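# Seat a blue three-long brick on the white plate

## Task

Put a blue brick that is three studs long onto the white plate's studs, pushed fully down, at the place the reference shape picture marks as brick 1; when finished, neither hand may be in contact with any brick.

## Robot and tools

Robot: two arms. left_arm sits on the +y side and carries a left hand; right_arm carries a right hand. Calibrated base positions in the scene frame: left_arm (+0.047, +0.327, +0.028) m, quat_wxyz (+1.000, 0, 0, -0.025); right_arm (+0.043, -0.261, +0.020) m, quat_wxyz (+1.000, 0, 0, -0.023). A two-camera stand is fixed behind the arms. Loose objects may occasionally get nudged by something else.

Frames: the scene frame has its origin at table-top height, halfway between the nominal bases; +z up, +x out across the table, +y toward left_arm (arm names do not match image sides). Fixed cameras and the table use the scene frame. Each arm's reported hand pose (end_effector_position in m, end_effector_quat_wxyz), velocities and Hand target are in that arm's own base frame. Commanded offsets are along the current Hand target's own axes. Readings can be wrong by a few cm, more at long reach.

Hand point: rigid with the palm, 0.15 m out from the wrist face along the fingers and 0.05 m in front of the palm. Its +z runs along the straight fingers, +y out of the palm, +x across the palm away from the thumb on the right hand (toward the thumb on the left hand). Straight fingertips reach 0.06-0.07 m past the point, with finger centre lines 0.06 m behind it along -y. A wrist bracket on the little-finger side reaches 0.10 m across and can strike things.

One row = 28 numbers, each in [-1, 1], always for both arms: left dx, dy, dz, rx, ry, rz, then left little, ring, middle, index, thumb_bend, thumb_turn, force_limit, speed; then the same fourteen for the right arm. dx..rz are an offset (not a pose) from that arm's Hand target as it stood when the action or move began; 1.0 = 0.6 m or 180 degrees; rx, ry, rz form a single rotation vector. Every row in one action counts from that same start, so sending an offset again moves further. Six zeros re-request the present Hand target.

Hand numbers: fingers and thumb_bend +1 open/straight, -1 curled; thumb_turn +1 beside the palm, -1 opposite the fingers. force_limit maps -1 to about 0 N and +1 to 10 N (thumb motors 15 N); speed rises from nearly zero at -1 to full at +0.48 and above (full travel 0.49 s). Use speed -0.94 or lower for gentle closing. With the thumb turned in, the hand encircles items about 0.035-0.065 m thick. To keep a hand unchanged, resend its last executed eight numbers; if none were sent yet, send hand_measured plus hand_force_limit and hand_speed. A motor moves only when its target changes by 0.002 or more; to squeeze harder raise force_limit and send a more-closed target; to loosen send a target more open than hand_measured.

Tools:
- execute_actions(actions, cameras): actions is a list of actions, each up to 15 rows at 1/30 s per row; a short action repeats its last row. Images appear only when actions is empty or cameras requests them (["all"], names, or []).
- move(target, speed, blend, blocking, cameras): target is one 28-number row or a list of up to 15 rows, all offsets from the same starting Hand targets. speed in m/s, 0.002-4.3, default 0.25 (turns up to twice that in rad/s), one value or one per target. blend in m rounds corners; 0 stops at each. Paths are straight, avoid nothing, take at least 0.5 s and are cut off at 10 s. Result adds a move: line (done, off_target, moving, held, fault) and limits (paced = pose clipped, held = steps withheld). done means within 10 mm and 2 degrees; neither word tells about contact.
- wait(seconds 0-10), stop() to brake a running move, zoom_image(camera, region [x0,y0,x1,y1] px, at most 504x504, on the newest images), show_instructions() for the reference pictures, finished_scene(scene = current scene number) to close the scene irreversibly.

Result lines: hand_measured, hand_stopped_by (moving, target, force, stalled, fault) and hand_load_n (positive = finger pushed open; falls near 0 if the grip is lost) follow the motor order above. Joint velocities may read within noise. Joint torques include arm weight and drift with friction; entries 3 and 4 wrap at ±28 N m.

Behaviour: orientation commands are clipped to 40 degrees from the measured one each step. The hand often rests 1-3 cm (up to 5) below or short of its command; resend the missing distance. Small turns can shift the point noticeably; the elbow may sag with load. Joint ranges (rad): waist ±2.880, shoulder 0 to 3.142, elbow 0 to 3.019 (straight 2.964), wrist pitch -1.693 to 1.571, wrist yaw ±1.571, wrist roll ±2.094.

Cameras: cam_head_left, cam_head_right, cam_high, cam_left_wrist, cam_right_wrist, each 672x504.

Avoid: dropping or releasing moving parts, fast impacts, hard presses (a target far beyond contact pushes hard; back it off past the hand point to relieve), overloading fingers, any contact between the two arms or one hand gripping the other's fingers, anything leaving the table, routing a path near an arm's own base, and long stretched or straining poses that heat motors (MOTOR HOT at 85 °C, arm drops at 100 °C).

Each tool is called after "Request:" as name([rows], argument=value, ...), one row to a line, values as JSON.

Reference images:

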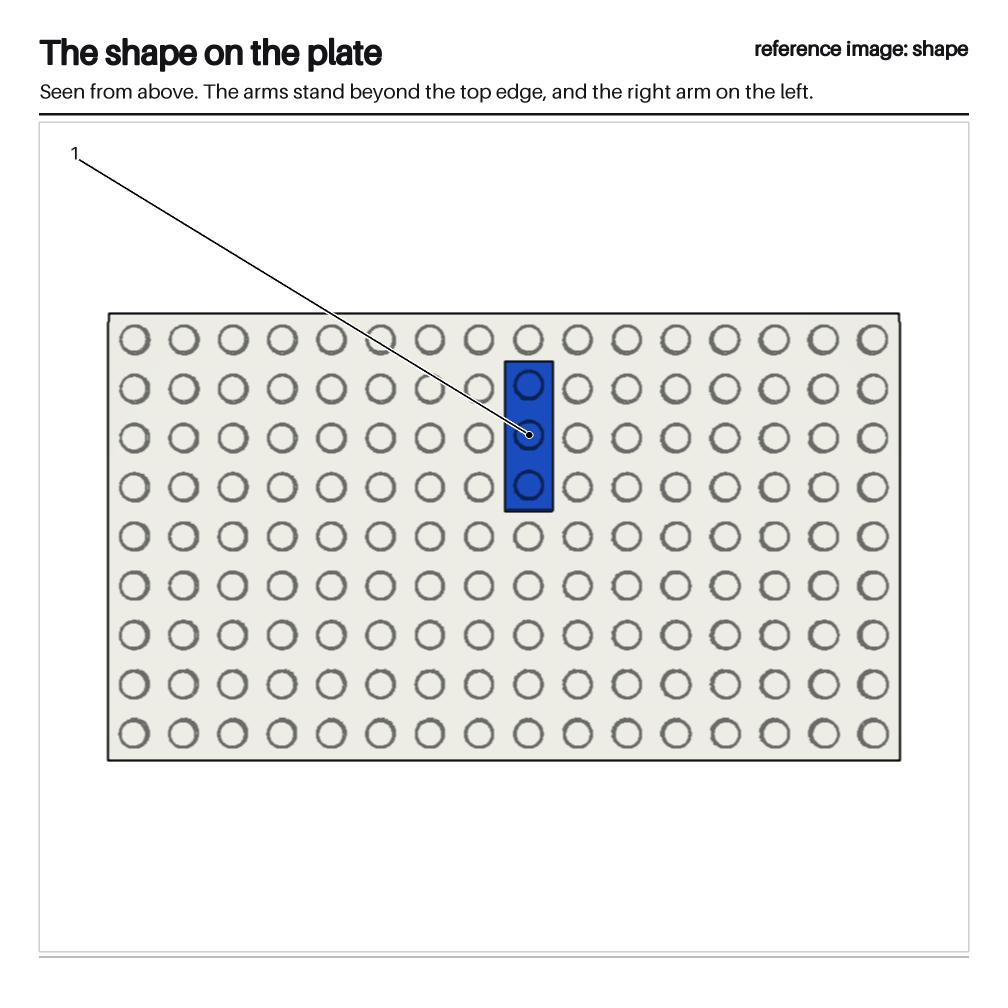

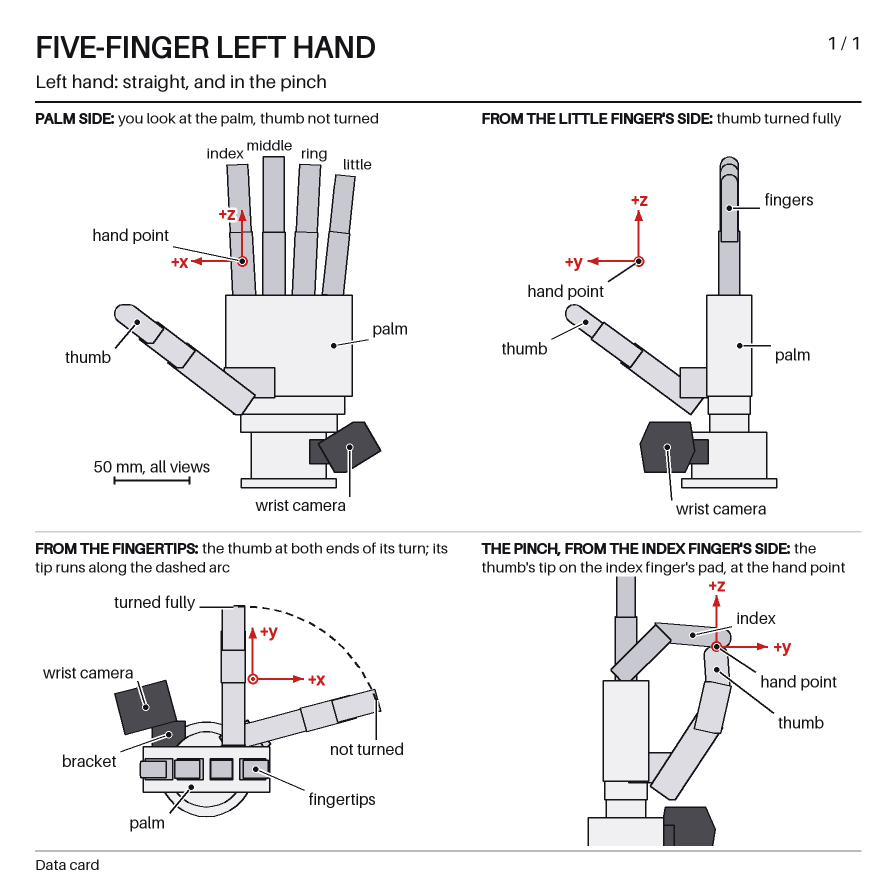

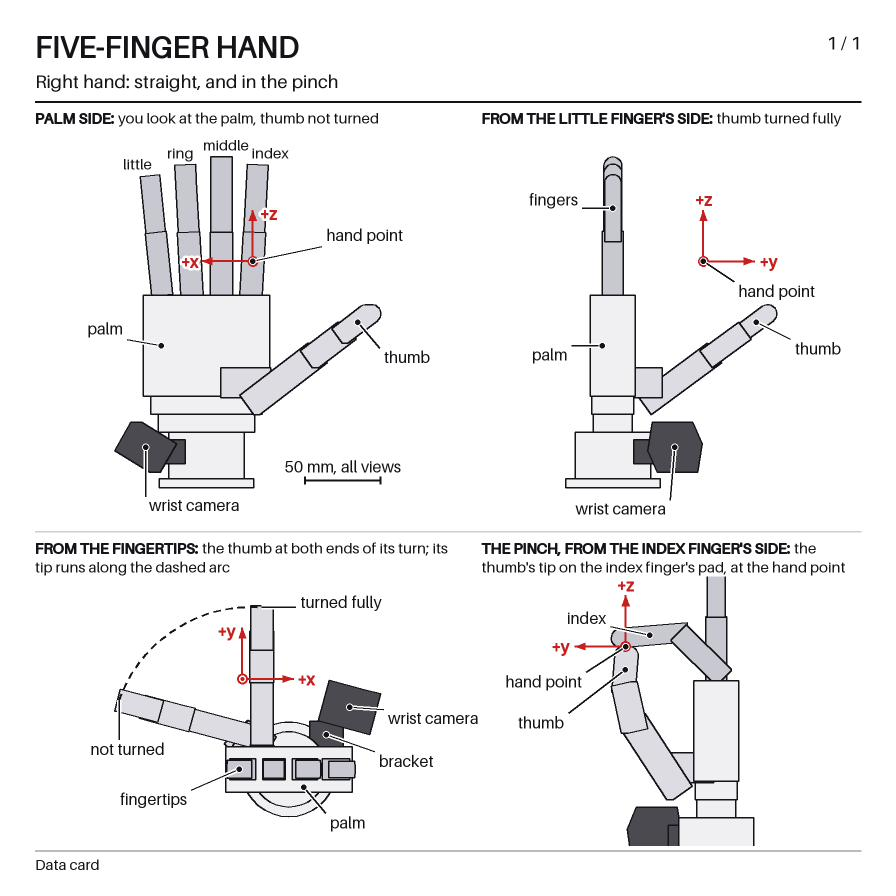

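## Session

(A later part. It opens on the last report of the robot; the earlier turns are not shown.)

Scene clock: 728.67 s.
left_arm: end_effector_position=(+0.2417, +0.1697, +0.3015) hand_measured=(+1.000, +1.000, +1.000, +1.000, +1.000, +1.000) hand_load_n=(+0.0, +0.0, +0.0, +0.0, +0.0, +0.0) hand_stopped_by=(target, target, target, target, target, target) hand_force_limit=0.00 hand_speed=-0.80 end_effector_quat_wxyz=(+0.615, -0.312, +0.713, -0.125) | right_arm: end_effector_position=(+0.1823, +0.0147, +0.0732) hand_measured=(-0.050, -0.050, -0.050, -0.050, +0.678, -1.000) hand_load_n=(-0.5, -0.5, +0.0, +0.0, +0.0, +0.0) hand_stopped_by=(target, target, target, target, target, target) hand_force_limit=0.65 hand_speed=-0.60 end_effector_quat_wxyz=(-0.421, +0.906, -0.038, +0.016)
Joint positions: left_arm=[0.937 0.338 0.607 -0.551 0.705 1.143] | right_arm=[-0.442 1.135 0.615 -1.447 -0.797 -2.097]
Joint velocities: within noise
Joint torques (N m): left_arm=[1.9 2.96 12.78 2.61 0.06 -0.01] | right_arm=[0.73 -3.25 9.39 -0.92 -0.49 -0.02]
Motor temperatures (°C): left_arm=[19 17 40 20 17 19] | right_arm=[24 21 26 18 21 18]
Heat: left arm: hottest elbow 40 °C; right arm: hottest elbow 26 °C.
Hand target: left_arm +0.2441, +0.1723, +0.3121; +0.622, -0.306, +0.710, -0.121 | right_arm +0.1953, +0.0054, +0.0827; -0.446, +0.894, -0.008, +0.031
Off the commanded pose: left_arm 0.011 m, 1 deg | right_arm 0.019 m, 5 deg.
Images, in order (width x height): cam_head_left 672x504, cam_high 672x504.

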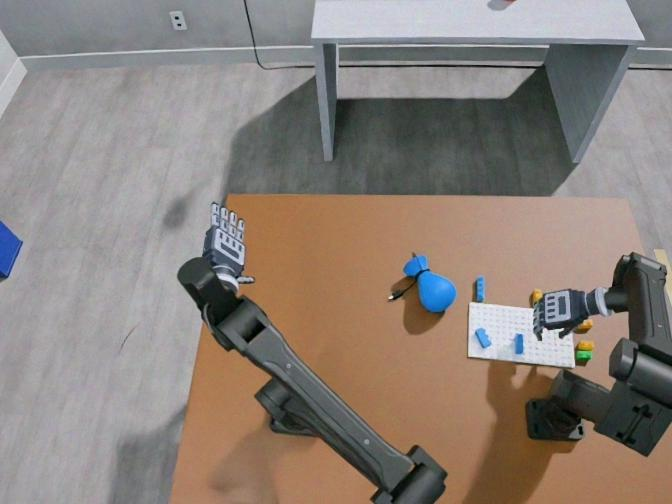

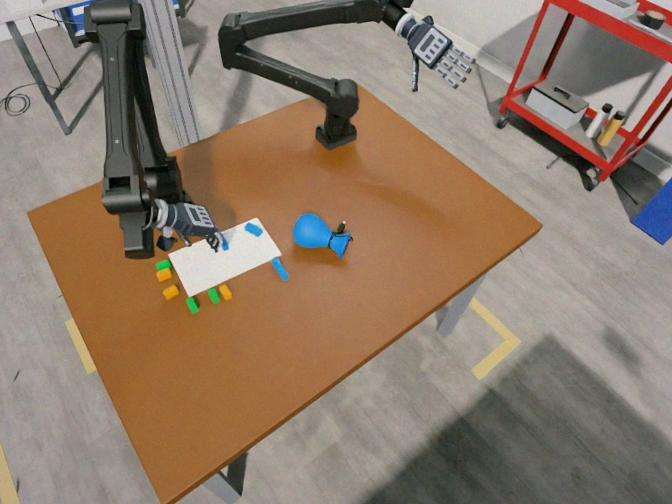

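Request:
execute_actions([
  [[0,0,0,0,0,0,1,1,1,1,1,1,0,-0.8,0,0,0,0,0,0,0.9,0.9,0.9,0.9,0.68,-1,0.65,0]],
  [[0,0,0,0,0,0,1,1,1,1,1,1,0,-0.8,0,0,0,0,0,0,0.9,0.9,0.9,0.9,0.68,-1,0.65,0]],
], cameras=["cam_right_wrist"])

Request:
zoom_image(camera="cam_right_wrist", region=[345, 60, 515, 230])

Scene clock: 731.07 s.
left_arm: end_effector_position=(+0.2417, +0.1697, +0.3015) hand_measured=(+1.000, +1.000, +1.000, +1.000, +1.000, +1.000) hand_load_n=(+0.0, +0.0, +0.0, +0.0, +0.0, +0.0) hand_stopped_by=(target, target, target, target, target, target) hand_force_limit=0.00 hand_speed=-0.80 end_effector_quat_wxyz=(+0.615, -0.312, +0.713, -0.125) | right_arm: end_effector_position=(+0.1820, +0.0146, +0.0732) hand_measured=(+0.900, +0.900, +0.900, +0.900, +0.678, -1.000) hand_load_n=(+0.0, +0.0, +0.0, +0.0, +0.0, +0.0) hand_stopped_by=(target, target, target, target, target, target) hand_force_limit=0.65 hand_speed=0.00 end_effector_quat_wxyz=(-0.421, +0.906, -0.038, +0.016)
Joint positions: left_arm=[0.937 0.338 0.607 -0.551 0.705 1.143] | right_arm=[-0.442 1.135 0.615 -1.448 -0.796 -2.097]
Joint torques (N m): left_arm=[1.61 3.02 12.71 2.5 0.09 -0.01] | right_arm=[0.79 -3.14 9.39 -0.92 -0.54 -0.03]
Heat: left arm: hottest elbow 40 °C; right arm: hottest elbow 26 °C.
Hand target: left_arm +0.2441, +0.1723, +0.3121; +0.622, -0.306, +0.710, -0.121 | right_arm +0.1953, +0.0054, +0.0828; -0.446, +0.894, -0.009, +0.031
Off the commanded pose: left_arm 0.011 m, 1 deg | right_arm 0.019 m, 5 deg.
joint sent to its limit (right arm) — joint 6 (wrist roll), lower limit. The joint targets are off in orientation, not in position.
Images, in order (width x height): cam_right_wrist 672x504.

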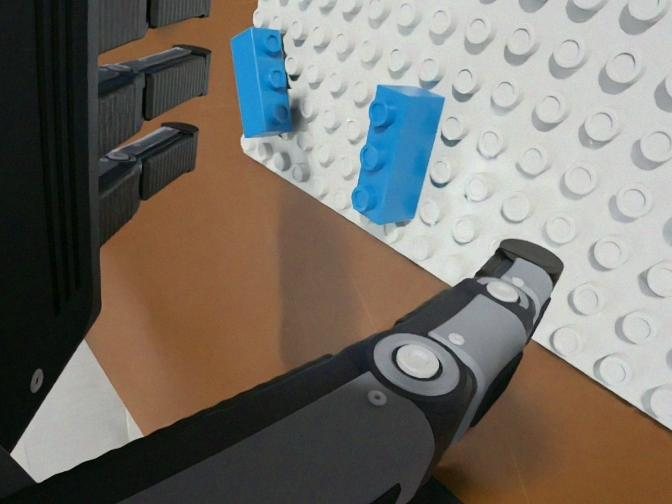

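Scaled by 2.965 from the camera's 672x504 image, which has a finer 960x720 frame.

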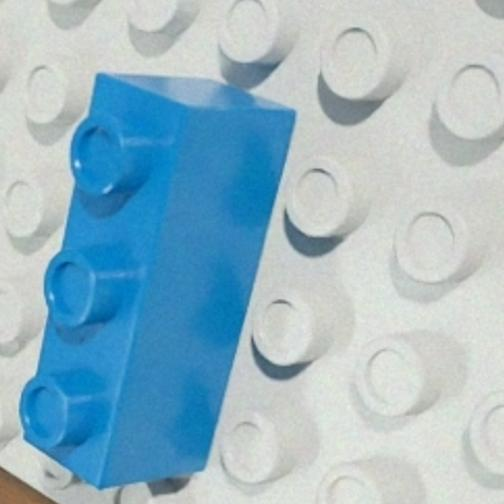

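Request:
move([
  [0,0,0,0,0,0,1,1,1,1,1,1,0,-0.8,0,0,0,0,0,0,0.9,0.9,0.1,0.1,0.68,-1,0.65,-0.2],
  [0,0,0,0,0,0,1,1,1,1,1,1,0,-0.8,-0.0225,-0.0061,0.0694,0,0,0,0.9,0.9,0.1,0.1,0.9,-1,0.65,-0.2],
], speed=[0.1,0.1], cameras=["cam_right_wrist"])

Scene clock: 736.60 s.
left_arm: end_effector_position=(+0.2417, +0.1697, +0.3015) hand_measured=(+1.000, +1.000, +1.000, +1.000, +1.000, +1.000) hand_load_n=(+0.0, +0.0, +0.0, +0.0, +0.0, +0.0) hand_stopped_by=(target, target, target, target, target, target) hand_force_limit=0.00 hand_speed=-0.80 end_effector_quat_wxyz=(+0.615, -0.312, +0.713, -0.125) | right_arm: end_effector_position=(+0.1829, +0.0402, +0.0600) hand_measured=(+0.900, +0.900, +0.100, +0.100, +0.900, -1.000) hand_load_n=(+0.0, +0.0, +0.0, +0.0, +0.0, +0.0) hand_stopped_by=(target, target, target, target, target, target) hand_force_limit=0.65 hand_speed=-0.20 end_effector_quat_wxyz=(-0.447, +0.894, -0.012, +0.029)
Joint positions: left_arm=[0.937 0.338 0.607 -0.551 0.705 1.143] | right_arm=[-0.378 1.135 0.559 -1.37 -0.872 -2.098]
Joint torques (N m): left_arm=[2.43 2.02 12.89 2.5 0.11 -0.02] | right_arm=[2.32 -3.78 6.13 -0.17 -0.74 0.11]
Heat: left arm: hottest elbow 40 °C; right arm: hottest elbow 27 °C.
Hand target: left_arm +0.2441, +0.1723, +0.3121; +0.622, -0.306, +0.710, -0.121 | right_arm +0.1844, +0.0415, +0.0600; -0.446, +0.894, -0.008, +0.031
Off the commanded pose: left_arm 0.011 m, 1 deg | right_arm 0.002 m, 1 deg.
move: off_target (left_arm)
Images, in order (width x height): cam_right_wrist 672x504.

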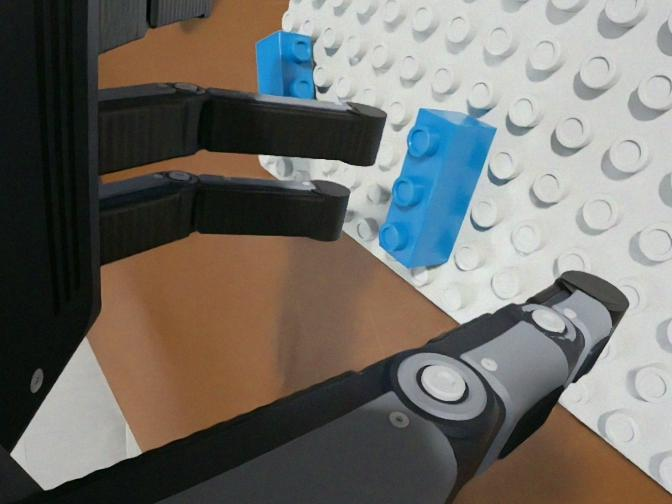

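Request:
move(target=[0,0,0,0,0,0,1,1,1,1,1,1,0,-0.8,-0.0057,0.0133,0.0101,0,0,0,0.9,0.9,0.1,0.1,0.9,-1,0.65,-0.2], speed=0.04, cameras=["cam_right_wrist"])

Scene clock: 739.40 s.
left_arm: end_effector_position=(+0.2417, +0.1697, +0.3015) hand_measured=(+1.000, +1.000, +1.000, +1.000, +1.000, +1.000) hand_load_n=(+0.0, +0.0, +0.0, +0.0, +0.0, +0.0) hand_stopped_by=(target, target, target, target, target, target) hand_force_limit=0.00 hand_speed=-0.80 end_effector_quat_wxyz=(+0.615, -0.312, +0.713, -0.125) | right_arm: end_effector_position=(+0.1808, +0.0410, +0.0519) hand_measured=(+0.900, +0.900, +0.100, +0.100, +0.900, -1.000) hand_load_n=(+0.0, +0.0, +0.0, +0.0, +0.0, +0.0) hand_stopped_by=(target, target, target, target, target, target) hand_force_limit=0.65 hand_speed=-0.20 end_effector_quat_wxyz=(-0.446, +0.894, -0.011, +0.032)
Joint positions: left_arm=[0.937 0.338 0.607 -0.551 0.705 1.143] | right_arm=[-0.378 1.138 0.537 -1.338 -0.872 -2.098]
Joint torques (N m): left_arm=[2.14 2.61 12.98 2.43 0.12 -0.03] | right_arm=[1.85 -2.9 5.97 -0.18 -0.66 0.05]
Heat: left arm: hottest elbow 40 °C; right arm: hottest elbow 27 °C.
Hand target: left_arm +0.2441, +0.1723, +0.3121; +0.622, -0.306, +0.710, -0.121 | right_arm +0.1816, +0.0416, +0.0499; -0.446, +0.894, -0.008, +0.031
Off the commanded pose: left_arm 0.011 m, 1 deg | right_arm 0.002 m, 0 deg.
move: off_target (left_arm)
Images, in order (width x height): cam_right_wrist 672x504.

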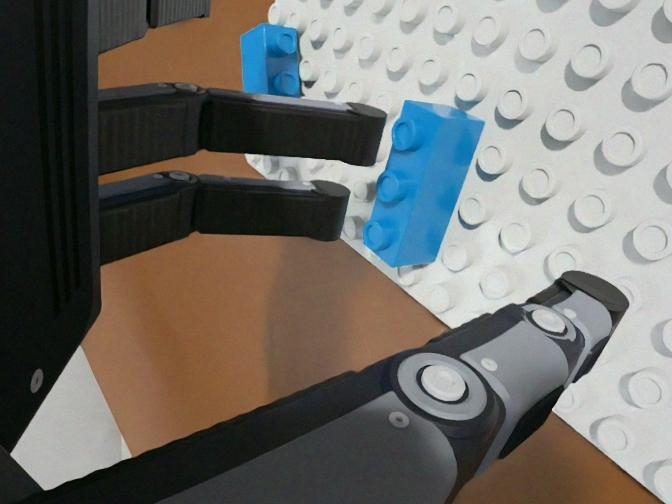

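Request:
move(target=[0,0,0,0,0,0,1,1,1,1,1,1,0,-0.8,-0.0093,0.0042,0.0028,0,0,0,0.9,0.9,0.1,0.1,0.9,-1,0.65,-0.2], speed=0.04, cameras=["cam_right_wrist"])

Scene clock: 741.67 s.
left_arm: end_effector_position=(+0.2417, +0.1697, +0.3015) hand_measured=(+1.000, +1.000, +1.000, +1.000, +1.000, +1.000) hand_load_n=(+0.0, +0.0, +0.0, +0.0, +0.0, +0.0) hand_stopped_by=(target, target, target, target, target, target) hand_force_limit=0.00 hand_speed=-0.80 end_effector_quat_wxyz=(+0.615, -0.312, +0.713, -0.125) | right_arm: end_effector_position=(+0.1745, +0.0433, +0.0479) hand_measured=(+0.900, +0.900, +0.100, +0.100, +0.900, -1.000) hand_load_n=(+0.0, -0.5, +0.0, +0.0, +0.5, +0.0) hand_stopped_by=(target, target, target, target, target, target) hand_force_limit=0.65 hand_speed=-0.20 end_effector_quat_wxyz=(-0.448, +0.894, -0.013, +0.026)
Joint positions: left_arm=[0.937 0.338 0.607 -0.551 0.705 1.143] | right_arm=[-0.378 1.138 0.521 -1.336 -0.871 -2.098]
Joint torques (N m): left_arm=[1.9 2.78 12.94 2.5 0.09 -0.04] | right_arm=[1.2 -3.43 5.87 -0.14 -0.56 -0.02]
Heat: left arm: hottest elbow 40 °C; right arm: hottest elbow 26 °C.
Hand target: left_arm +0.2441, +0.1723, +0.3121; +0.622, -0.306, +0.710, -0.121 | right_arm +0.1761, +0.0417, +0.0466; -0.446, +0.894, -0.008, +0.031
Off the commanded pose: left_arm 0.011 m, 1 deg | right_arm 0.003 m, 1 deg.
joint sent to its limit (right arm) — joint 6 (wrist roll), lower limit. The joint targets still meet the commanded pose.
move: off_target (left_arm)
Images, in order (width x height): cam_right_wrist 672x504.

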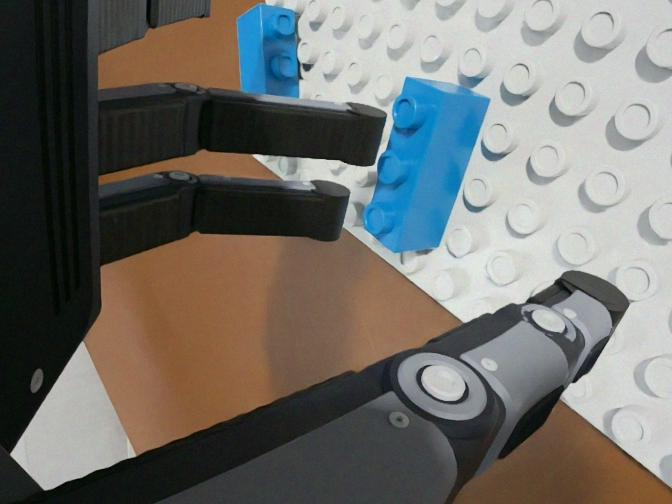

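Request:
move(target=[0,0,0,0,0,0,1,1,1,1,1,1,0,-0.8,-0.0082,0.0049,-0.0008,0,0,0,0.9,0.9,0.1,0.1,0.9,-1,0.65,-0.2], speed=0.04, cameras=["cam_right_wrist"])

Scene clock: 742.80 s.
left_arm: end_effector_position=(+0.2417, +0.1697, +0.3015) hand_measured=(+1.000, +1.000, +1.000, +1.000, +1.000, +1.000) hand_load_n=(+0.0, +0.0, +0.0, +0.0, -0.5, +0.0) hand_stopped_by=(target, target, target, target, target, target) hand_force_limit=0.00 hand_speed=-0.80 end_effector_quat_wxyz=(+0.615, -0.312, +0.713, -0.125) | right_arm: end_effector_position=(+0.1687, +0.0432, +0.0446) hand_measured=(+0.900, +0.900, +0.100, +0.100, +0.900, -1.000) hand_load_n=(+0.0, +0.0, +0.0, +0.0, +0.0, +0.0) hand_stopped_by=(target, target, target, target, target, target) hand_force_limit=0.65 hand_speed=-0.20 end_effector_quat_wxyz=(-0.445, +0.895, -0.015, +0.021)
Joint positions: left_arm=[0.937 0.338 0.607 -0.551 0.705 1.143] | right_arm=[-0.38 1.135 0.509 -1.335 -0.86 -2.098]
Joint torques (N m): left_arm=[1.73 2.37 12.9 2.66 0.05 -0.02] | right_arm=[0.85 -3.96 5.81 -0.18 -0.55 -0.01]
Heat: left arm: hottest elbow 40 °C; right arm: hottest elbow 26 °C.
Hand target: left_arm +0.2441, +0.1723, +0.3121; +0.622, -0.306, +0.710, -0.121 | right_arm +0.1711, +0.0398, +0.0442; -0.446, +0.894, -0.008, +0.031
Off the commanded pose: left_arm 0.011 m, 1 deg | right_arm 0.004 m, 1 deg.
joint sent to its limit (right arm) — joint 6 (wrist roll), lower limit. The joint targets still meet the commanded pose.
move: off_target (left_arm)
Images, in order (width x height): cam_right_wrist 672x504.

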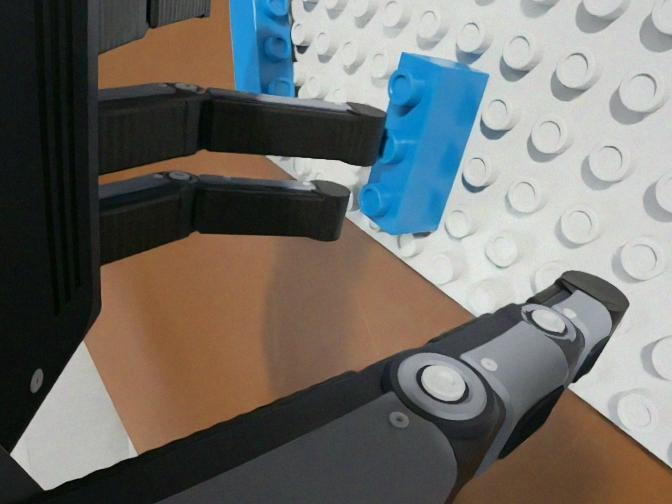

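Request:
zoom_image(camera="cam_right_wrist", region=[300, 30, 500, 250])

Scaled by 2.291 from the camera's 672x504 image, which has a finer 960x720 frame.

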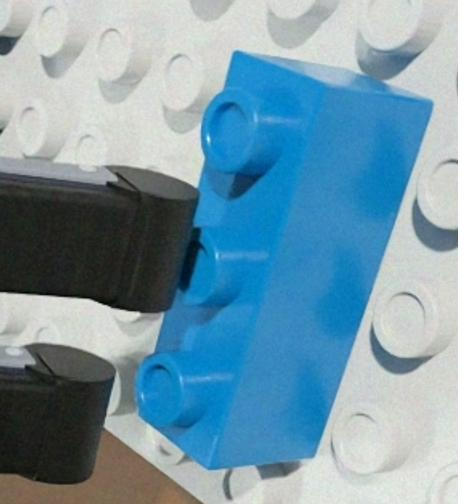

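Request:
move(target=[0,0,0,0,0,0,1,1,1,1,1,1,0,-0.8,-0.0057,0.0040,-0.0073,0,0,0,0.9,0.9,0.1,0.1,0.9,-1,0.65,-0.2], speed=0.04, cameras=["cam_right_wrist"])

Request:
zoom_image(camera="cam_right_wrist", region=[300, 30, 500, 250])

Scene clock: 745.30 s.
left_arm: end_effector_position=(+0.2417, +0.1697, +0.3015) hand_measured=(+1.000, +1.000, +1.000, +1.000, +1.000, +1.000) hand_load_n=(+0.0, +0.0, +0.0, +0.5, +0.0, +0.0) hand_stopped_by=(target, target, target, target, target, target) hand_force_limit=0.00 hand_speed=-0.80 end_effector_quat_wxyz=(+0.615, -0.312, +0.713, -0.125) | right_arm: end_effector_position=(+0.1686, +0.0373, +0.0445) hand_measured=(+0.900, +0.900, +0.100, +0.100, +0.900, -1.000) hand_load_n=(+0.0, -0.5, +0.0, +0.5, +0.0, +0.0) hand_stopped_by=(target, target, target, target, target, target) hand_force_limit=0.65 hand_speed=-0.20 end_effector_quat_wxyz=(-0.435, +0.900, -0.018, +0.026)
Joint positions: left_arm=[0.937 0.338 0.607 -0.551 0.705 1.143] | right_arm=[-0.396 1.121 0.509 -1.335 -0.842 -2.098]
Joint torques (N m): left_arm=[2.14 3.9 13.2 2.71 0.18 -0.05] | right_arm=[0.73 -3.84 5.74 -0.61 -0.53 -0.02]
Heat: left arm: hottest elbow 40 °C; right arm: hottest elbow 26 °C.
Hand target: left_arm +0.2441, +0.1723, +0.3121; +0.622, -0.306, +0.710, -0.121 | right_arm +0.1675, +0.0350, +0.0448; -0.446, +0.894, -0.008, +0.031
Off the commanded pose: left_arm 0.011 m, 1 deg | right_arm 0.003 m, 2 deg.
joint sent to its limit (right arm) — joint 6 (wrist roll), lower limit. The joint targets still meet the commanded pose.
move: off_target (left_arm)
Images, in order (width x height): cam_right_wrist 672x504.

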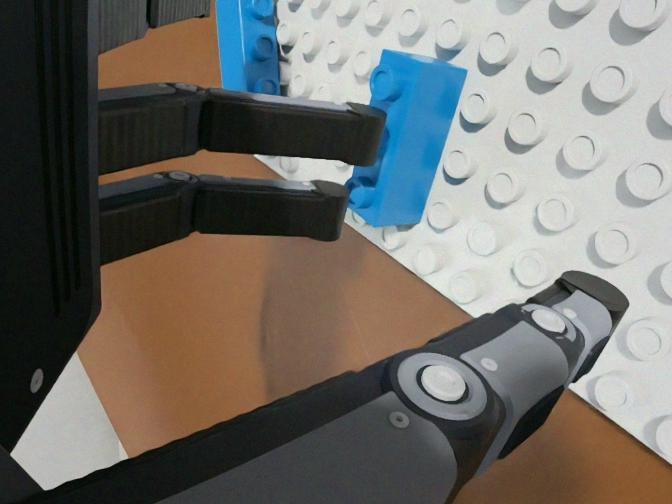

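Scaled by 2.291 from the camera's 672x504 image, which has a finer 960x720 frame.

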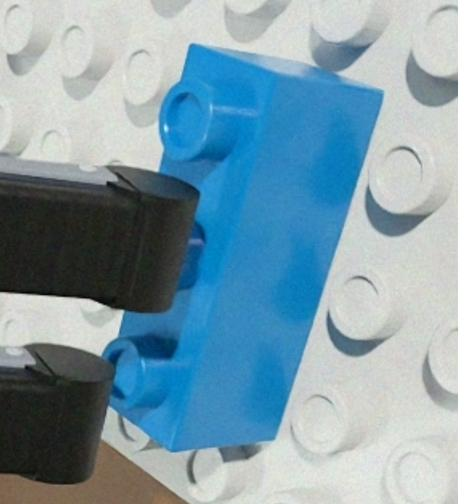

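Request:
move(target=[0,0,0,0,0,0,1,1,1,1,1,1,0,-0.8,-0.0035,0.0004,0.0049,0,0,0,0.9,0.9,0.1,0.1,0.9,-1,0.65,-0.2], speed=0.04, cameras=["cam_right_wrist"])

Request:
zoom_image(camera="cam_right_wrist", region=[300, 30, 500, 250])

Scene clock: 746.47 s.
left_arm: end_effector_position=(+0.2417, +0.1697, +0.3015) hand_measured=(+1.000, +1.000, +1.000, +1.000, +1.000, +1.000) hand_load_n=(+0.0, +0.0, +0.0, +0.0, +0.0, +0.0) hand_stopped_by=(target, target, target, target, target, target) hand_force_limit=0.00 hand_speed=-0.80 end_effector_quat_wxyz=(+0.615, -0.312, +0.713, -0.125) | right_arm: end_effector_position=(+0.1658, +0.0386, +0.0433) hand_measured=(+0.900, +0.900, +0.100, +0.100, +0.900, -1.000) hand_load_n=(+0.0, +0.0, -0.5, +0.0, +0.0, +0.0) hand_stopped_by=(target, target, target, target, target, target) hand_force_limit=0.65 hand_speed=-0.20 end_effector_quat_wxyz=(-0.436, +0.899, -0.018, +0.025)
Joint positions: left_arm=[0.937 0.338 0.607 -0.551 0.705 1.143] | right_arm=[-0.396 1.117 0.502 -1.335 -0.843 -2.098]
Joint torques (N m): left_arm=[1.26 3.72 12.77 2.59 0.11 -0.06] | right_arm=[0.91 -3.96 5.61 -0.31 -0.66 -0.02]
Heat: left arm: hottest elbow 40 °C; right arm: hottest elbow 26 °C.
Hand target: left_arm +0.2441, +0.1723, +0.3121; +0.622, -0.306, +0.710, -0.121 | right_arm +0.1656, +0.0373, +0.0428; -0.446, +0.894, -0.008, +0.031
Off the commanded pose: left_arm 0.011 m, 1 deg | right_arm 0.001 m, 2 deg.
joint sent to its limit (right arm) — joint 6 (wrist roll), lower limit. The joint targets still meet the commanded pose.
move: off_target (left_arm)
Images, in order (width x height): cam_right_wrist 672x504.

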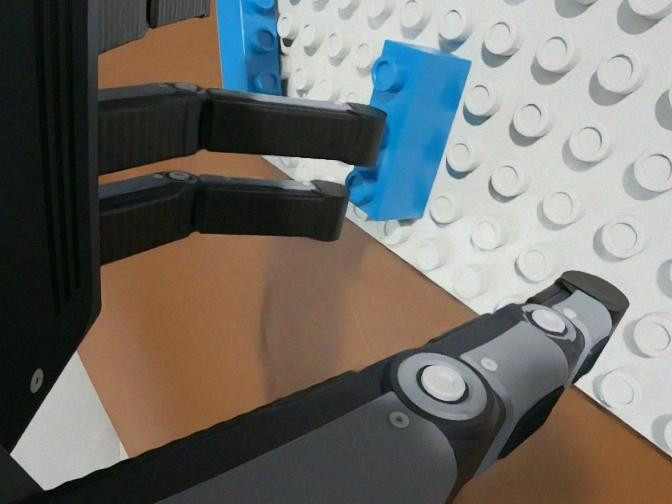

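Scaled by 2.291 from the camera's 672x504 image, which has a finer 960x720 frame.

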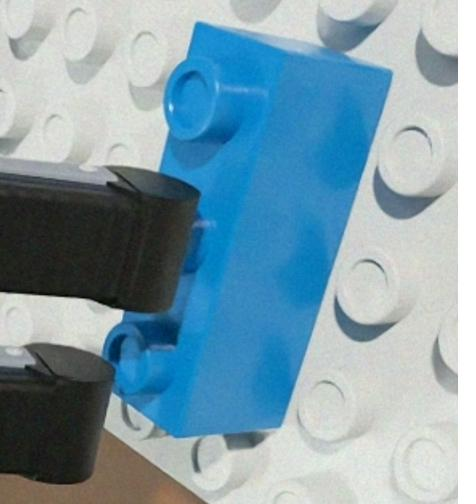

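Request:
move(target=[0,0,0,0,0,0,1,1,1,1,1,1,0,-0.8,-0.0001,0.0011,0.0041,0,0,0,0.9,0.9,0.1,0.1,0.9,-1,0.65,-0.2], speed=0.04)

Request:
move(target=[0,0,0,0,0,0,1,1,1,1,1,1,0,-0.8,-0.0001,0.0026,0.0021,0,0,0,0.9,0.9,0.1,0.1,0.9,-1,0.65,-0.2], speed=0.04, cameras=["cam_right_wrist"])

Request:
zoom_image(camera="cam_right_wrist", region=[300, 30, 500, 250])

Scene clock: 747.53 s.
left_arm: end_effector_position=(+0.2417, +0.1697, +0.3015) hand_measured=(+1.000, +1.000, +1.000, +1.000, +1.000, +1.000) hand_load_n=(+0.0, +0.0, +0.0, +0.0, +0.0, +0.0) hand_stopped_by=(target, target, target, target, target, target) hand_force_limit=0.00 hand_speed=-0.80 end_effector_quat_wxyz=(+0.615, -0.312, +0.713, -0.125) | right_arm: end_effector_position=(+0.1653, +0.0399, +0.0430) hand_measured=(+0.900, +0.900, +0.100, +0.100, +0.900, -1.000) hand_load_n=(+0.0, +0.0, -1.5, +0.0, +0.0, +0.0) hand_stopped_by=(target, target, target, target, target, target) hand_force_limit=0.65 hand_speed=-0.20 end_effector_quat_wxyz=(-0.439, +0.898, -0.019, +0.025)
Joint positions: left_arm=[0.937 0.338 0.607 -0.551 0.705 1.143] | right_arm=[-0.396 1.117 0.498 -1.334 -0.848 -2.098]
Joint torques (N m): left_arm=[1.67 3.66 12.88 2.58 0.11 -0.06] | right_arm=[1.61 -3.19 5.5 -0.03 -0.64 -0.01]
Heat: left arm: hottest elbow 40 °C; right arm: hottest elbow 26 °C.
Hand target: left_arm +0.2441, +0.1723, +0.3121; +0.622, -0.306, +0.710, -0.121 | right_arm +0.1657, +0.0389, +0.0408; -0.446, +0.894, -0.008, +0.031
Off the commanded pose: left_arm 0.011 m, 1 deg | right_arm 0.002 m, 2 deg.
joint sent to its limit (right arm) — joint 6 (wrist roll), lower limit. The joint targets still meet the commanded pose.
move: off_target (left_arm)

Scene clock: 748.27 s.
left_arm: end_effector_position=(+0.2417, +0.1697, +0.3015) hand_measured=(+1.000, +1.000, +1.000, +1.000, +1.000, +1.000) hand_load_n=(+0.0, +0.0, +0.0, +0.0, +0.0, -0.5) hand_stopped_by=(target, target, target, target, target, target) hand_force_limit=0.00 hand_speed=-0.80 end_effector_quat_wxyz=(+0.615, -0.312, +0.713, -0.125) | right_arm: end_effector_position=(+0.1659, +0.0399, +0.0426) hand_measured=(+0.900, +0.900, +0.100, +0.100, +0.900, -1.000) hand_load_n=(-0.5, +0.0, -3.5, +0.0, +0.0, +0.0) hand_stopped_by=(target, target, target, target, target, target) hand_force_limit=0.65 hand_speed=-0.20 end_effector_quat_wxyz=(-0.439, +0.898, -0.019, +0.027)
Joint positions: left_arm=[0.937 0.338 0.607 -0.551 0.705 1.143] | right_arm=[-0.396 1.117 0.497 -1.33 -0.85 -2.098]
Joint torques (N m): left_arm=[1.79 3.31 13.01 2.43 0.06 0] | right_arm=[1.2 -2.84 5.35 0.08 -0.6 -0.01]
Heat: left arm: hottest elbow 40 °C; right arm: hottest elbow 26 °C.
Hand target: left_arm +0.2441, +0.1723, +0.3121; +0.622, -0.306, +0.710, -0.121 | right_arm +0.1659, +0.0389, +0.0388; -0.446, +0.894, -0.008, +0.031
Off the commanded pose: left_arm 0.011 m, 1 deg | right_arm 0.004 m, 2 deg.
joint sent to its limit (right arm) — joint 6 (wrist roll), lower limit. The joint targets still meet the commanded pose.
move: off_target (left_arm)
Images, in order (width x height): cam_right_wrist 672x504.

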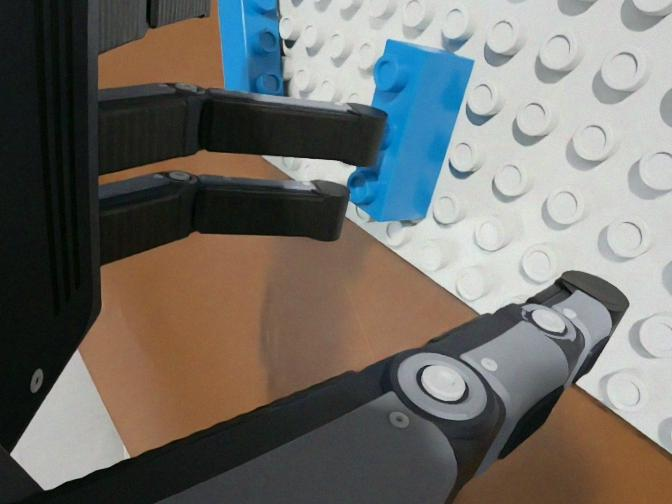

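Scaled by 2.291 from the camera's 672x504 image, which has a finer 960x720 frame.

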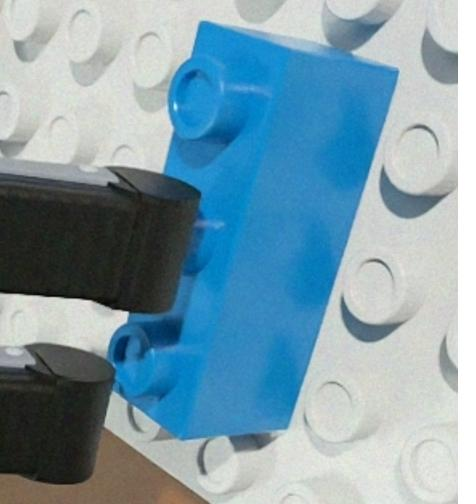

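Request:
move(target=[0,0,0,0,0,0,1,1,1,1,1,1,0,-0.8,0,0.0079,0.0062,0,0,0,0.9,0.9,0.1,0.1,0.9,-1,0.65,-0.2], speed=0.04)

Request:
move(target=[0,0,0,0,0,0,1,1,1,1,1,1,0,-0.8,0,0.0079,0.0062,0,0,0,0.9,0.9,0.1,0.1,0.9,-1,0.65,-0.2], speed=0.04, cameras=["cam_right_wrist"])

Scene clock: 749.97 s.
left_arm: end_effector_position=(+0.2417, +0.1697, +0.3015) hand_measured=(+1.000, +1.000, +1.000, +1.000, +1.000, +1.000) hand_load_n=(+0.0, +0.0, +0.0, +0.0, +0.0, +0.0) hand_stopped_by=(target, target, target, target, target, target) hand_force_limit=0.00 hand_speed=-0.80 end_effector_quat_wxyz=(+0.615, -0.312, +0.713, -0.125) | right_arm: end_effector_position=(+0.1665, +0.0401, +0.0416) hand_measured=(+0.900, +0.900, +0.100, +0.100, +0.900, -1.000) hand_load_n=(+0.0, +0.0, -7.5, +0.0, +0.0, +0.0) hand_stopped_by=(target, target, target, target, target, target) hand_force_limit=0.65 hand_speed=-0.20 end_effector_quat_wxyz=(-0.439, +0.898, -0.019, +0.029)
Joint positions: left_arm=[0.937 0.338 0.607 -0.551 0.705 1.143] | right_arm=[-0.396 1.117 0.495 -1.323 -0.852 -2.096]
Joint torques (N m): left_arm=[1.55 4.19 12.64 2.84 0.12 -0.05] | right_arm=[1.32 -1.73 4.81 0.75 -0.53 -0.04]
Heat: left arm: hottest elbow 40 °C; right arm: hottest elbow 26 °C.
Hand target: left_arm +0.2441, +0.1723, +0.3121; +0.622, -0.306, +0.710, -0.121 | right_arm +0.1660, +0.0390, +0.0327; -0.446, +0.894, -0.008, +0.031
Off the commanded pose: left_arm 0.011 m, 1 deg | right_arm 0.009 m, 2 deg.
joint sent to its limit (right arm) — joint 6 (wrist roll), lower limit. The joint targets still meet the commanded pose.
move: off_target (left_arm)

Scene clock: 750.83 s.
left_arm: end_effector_position=(+0.2417, +0.1697, +0.3015) hand_measured=(+1.000, +1.000, +1.000, +1.000, +1.000, +1.000) hand_load_n=(+0.0, +0.0, +0.0, +0.0, +0.0, +0.0) hand_stopped_by=(target, target, target, target, target, target) hand_force_limit=0.00 hand_speed=-0.80 end_effector_quat_wxyz=(+0.615, -0.312, +0.713, -0.125) | right_arm: end_effector_position=(+0.1663, +0.0408, +0.0410) hand_measured=(+0.900, +0.900, +0.100, +0.100, +0.900, -1.000) hand_load_n=(+0.0, +0.0, -13.0, +0.0, +0.0, +0.0) hand_stopped_by=(target, target, target, target, target, target) hand_force_limit=0.65 hand_speed=-0.20 end_effector_quat_wxyz=(-0.441, +0.897, -0.026, +0.026)
Joint positions: left_arm=[0.937 0.338 0.607 -0.551 0.705 1.143] | right_arm=[-0.396 1.123 0.494 -1.318 -0.856 -2.083]
Joint torques (N m): left_arm=[3.19 3.31 12.81 2.44 0.15 0.01] | right_arm=[1.61 -0.91 4.26 1.4 -0.38 -0.19]
Heat: left arm: hottest elbow 40 °C; right arm: hottest elbow 26 °C.
Hand target: left_arm +0.2441, +0.1723, +0.3121; +0.622, -0.306, +0.710, -0.121 | right_arm +0.1664, +0.0391, +0.0268; -0.446, +0.894, -0.008, +0.031
Off the commanded pose: left_arm 0.011 m, 1 deg | right_arm 0.014 m, 2 deg.
joint sent to its limit (right arm) — joint 6 (wrist roll), lower limit. The joint targets still meet the commanded pose.
move: off_target (left_arm, right_arm)
Images, in order (width x height): cam_right_wrist 672x504.

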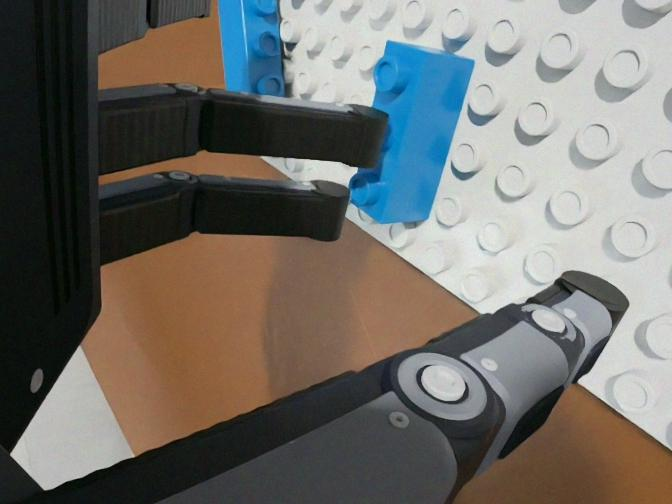

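Request:
move([
  [0,0,0,0,0,0,1,1,1,1,1,1,0,-0.8,0,-0.0464,-0.030,0,0,0,0.9,0.9,0.1,0.1,0.9,-1,0.65,-0.2],
  [0,0,0,0,0,0,1,1,1,1,1,1,0,-0.8,0,-0.0464,-0.030,0,0,0,0.9,0.9,0.1,0.1,0.9,1,0.65,0.2],
  [0,0,0,0,0,0,1,1,1,1,1,1,0,-0.8,0,-0.0464,-0.030,0,0,0,-0.8,-0.8,-0.8,-0.8,0.9,1,0.65,0.2],
], speed=0.06, cameras=["cam_right_wrist","cam_head_left"])

Scene clock: 758.43 s.
left_arm: end_effector_position=(+0.2417, +0.1697, +0.3015) hand_measured=(+1.000, +1.000, +1.000, +1.000, +1.000, +1.000) hand_load_n=(+0.0, +0.0, +0.0, +0.0, +0.0, +0.0) hand_stopped_by=(target, target, target, target, target, target) hand_force_limit=0.00 hand_speed=-0.80 end_effector_quat_wxyz=(+0.615, -0.312, +0.713, -0.125) | right_arm: end_effector_position=(+0.1560, +0.0449, +0.0520) hand_measured=(-0.800, -0.800, -0.800, -0.800, +0.900, +1.000) hand_load_n=(+0.0, +0.0, +0.5, +0.0, +0.0, -0.5) hand_stopped_by=(target, target, target, target, target, target) hand_force_limit=0.65 hand_speed=0.20 end_effector_quat_wxyz=(-0.444, +0.896, -0.023, +0.020)
Joint positions: left_arm=[0.937 0.338 0.607 -0.551 0.705 1.143] | right_arm=[-0.396 1.076 0.494 -1.386 -0.854 -2.098]
Joint torques (N m): left_arm=[1.85 3.6 12.82 2.58 0.19 0.03] | right_arm=[1.96 -3.31 7.99 -0.87 -0.66 -0.01]
Heat: left arm: hottest elbow 40 °C; right arm: hottest elbow 26 °C.
Hand target: left_arm +0.2441, +0.1723, +0.3121; +0.622, -0.306, +0.710, -0.121 | right_arm +0.1649, +0.0415, +0.0598; -0.446, +0.894, -0.008, +0.031
Off the commanded pose: left_arm 0.011 m, 1 deg | right_arm 0.012 m, 2 deg.
joint sent to its limit (right arm) — joint 6 (wrist roll), lower limit. The joint targets still meet the commanded pose.
move: off_target (left_arm, right_arm); target 2's new numbers were sent with right_arm's hand 0.012 m and 2 deg from that target; target 3's new numbers were sent with right_arm's hand 0.012 m and 2 deg from that target
Images, in order (width x height): cam_head_left 672x504, cam_right_wrist 672x504.

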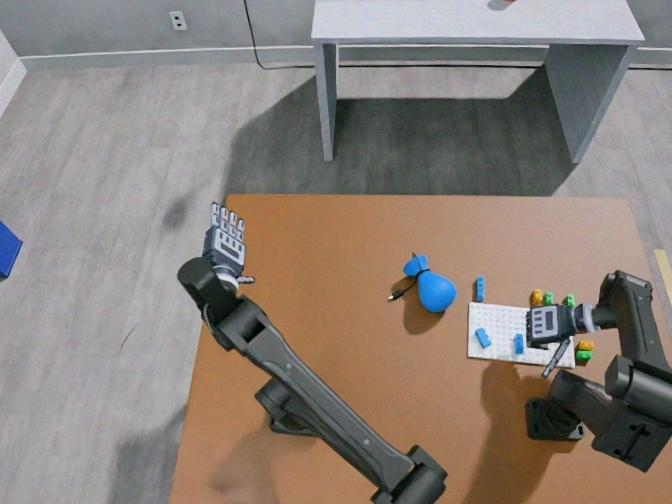

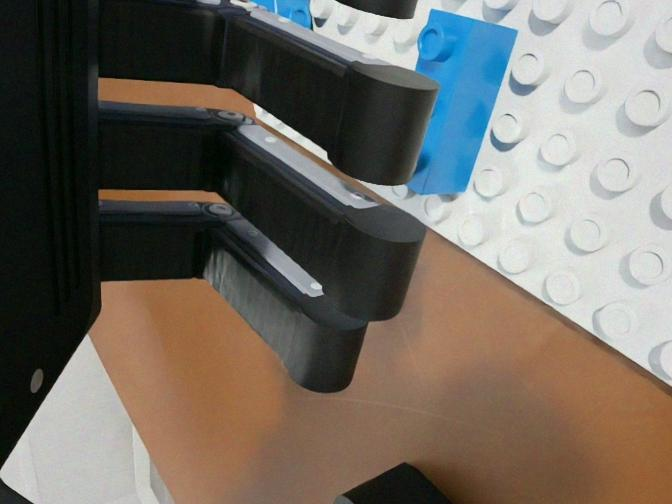

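Request:
move(target=[0,0,0,0,0,0,1,1,1,1,1,1,0,-0.8,0.0118,0.0383,0.0317,0,0,0,-0.8,-0.8,-0.8,-0.8,0.9,1,0.65,0.2], speed=0.06, cameras=["cam_right_wrist","cam_head_right"])

Scene clock: 760.30 s.
left_arm: end_effector_position=(+0.2417, +0.1697, +0.3015) hand_measured=(+1.000, +1.000, +1.000, +1.000, +1.000, +1.000) hand_load_n=(+0.0, +0.0, +0.0, +0.0, +0.0, +0.0) hand_stopped_by=(target, target, target, target, target, target) hand_force_limit=0.00 hand_speed=-0.80 end_effector_quat_wxyz=(+0.615, -0.312, +0.713, -0.125) | right_arm: end_effector_position=(+0.1725, +0.0413, +0.0322) hand_measured=(-0.800, -0.800, -0.800, -0.800, +0.900, +1.000) hand_load_n=(+0.0, +0.0, +0.0, +0.0, +0.0, -0.5) hand_stopped_by=(target, target, target, target, target, target) hand_force_limit=0.65 hand_speed=0.20 end_effector_quat_wxyz=(-0.444, +0.895, -0.016, +0.031)
Joint positions: left_arm=[0.937 0.338 0.607 -0.551 0.705 1.143] | right_arm=[-0.389 1.161 0.489 -1.273 -0.866 -2.098]
Joint torques (N m): left_arm=[0.79 2.84 12.82 2.66 0.11 -0.05] | right_arm=[2.32 -2.67 5.64 -0.27 -0.7 -0.01]
Heat: left arm: hottest elbow 40 °C; right arm: hottest elbow 26 °C.
Hand target: left_arm +0.2441, +0.1723, +0.3121; +0.622, -0.306, +0.710, -0.121 | right_arm +0.1734, +0.0426, +0.0303; -0.446, +0.894, -0.008, +0.031
Off the commanded pose: left_arm 0.011 m, 1 deg | right_arm 0.002 m, 1 deg.
joint sent to its limit (right arm) — joint 6 (wrist roll), lower limit. The joint targets still meet the commanded pose.
move: off_target (left_arm)
Images, in order (width x height): cam_head_right 672x504, cam_right_wrist 672x504.

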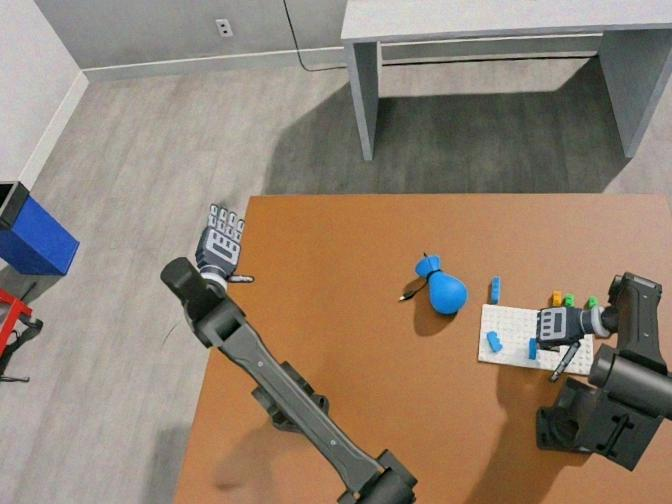

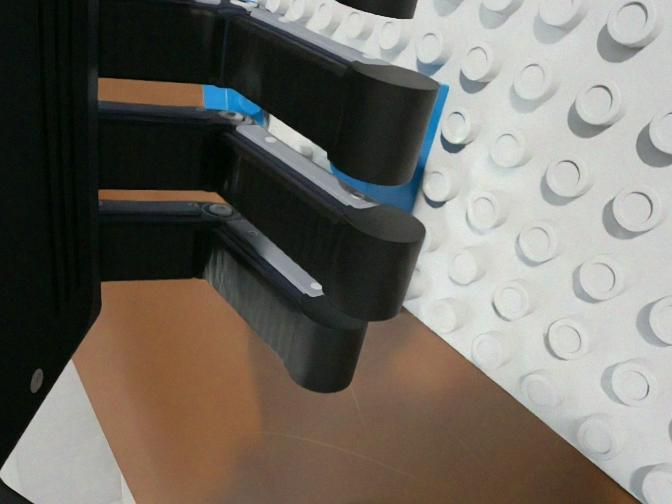

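Request:
move(target=[0,0,0,0,0,0,1,1,1,1,1,1,0,-0.8,-0.0067,0.0243,0.0176,0,0,0,-0.8,-0.8,-0.8,-0.8,0.9,1,0.65,0.2], speed=0.05, cameras=["cam_right_wrist","cam_high"])

Scene clock: 761.67 s.
left_arm: end_effector_position=(+0.2417, +0.1697, +0.3015) hand_measured=(+1.000, +1.000, +1.000, +1.000, +1.000, +1.000) hand_load_n=(+0.0, +0.0, +0.0, +0.0, +0.0, +0.0) hand_stopped_by=(target, target, target, target, target, target) hand_force_limit=0.00 hand_speed=-0.80 end_effector_quat_wxyz=(+0.615, -0.312, +0.713, -0.125) | right_arm: end_effector_position=(+0.1700, +0.0423, +0.0144) hand_measured=(-0.800, -0.800, -0.800, -0.800, +0.900, +1.000) hand_load_n=(+0.0, +0.0, +0.0, +0.0, +0.0, +0.0) hand_stopped_by=(target, target, target, target, target, target) hand_force_limit=0.65 hand_speed=0.20 end_effector_quat_wxyz=(-0.444, +0.895, -0.016, +0.031)
Joint positions: left_arm=[0.937 0.338 0.607 -0.551 0.705 1.143] | right_arm=[-0.389 1.201 0.457 -1.2 -0.866 -2.098]
Joint torques (N m): left_arm=[1.79 2.84 12.71 2.56 0.1 -0.02] | right_arm=[2.02 -2.9 5.23 -0.16 -0.56 -0.01]
Heat: left arm: hottest elbow 40 °C; right arm: hottest elbow 26 °C.
Hand target: left_arm +0.2441, +0.1723, +0.3121; +0.622, -0.306, +0.710, -0.121 | right_arm +0.1701, +0.0425, +0.0121; -0.446, +0.894, -0.008, +0.031
Off the commanded pose: left_arm 0.011 m, 1 deg | right_arm 0.002 m, 1 deg.
joint sent to its limit (right arm) — joint 6 (wrist roll), lower limit. The joint targets still meet the commanded pose.
move: off_target (left_arm)
Images, in order (width x height): cam_high 672x504, cam_right_wrist 672x504.

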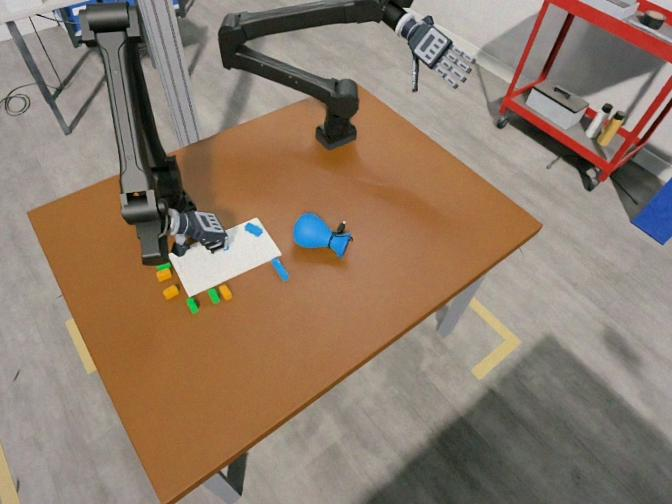

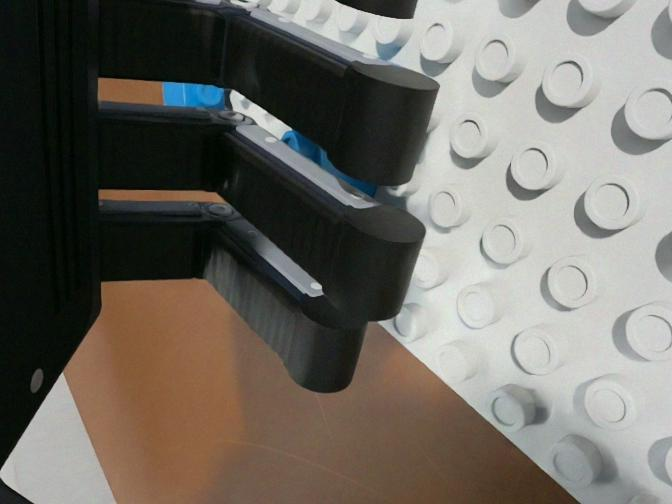

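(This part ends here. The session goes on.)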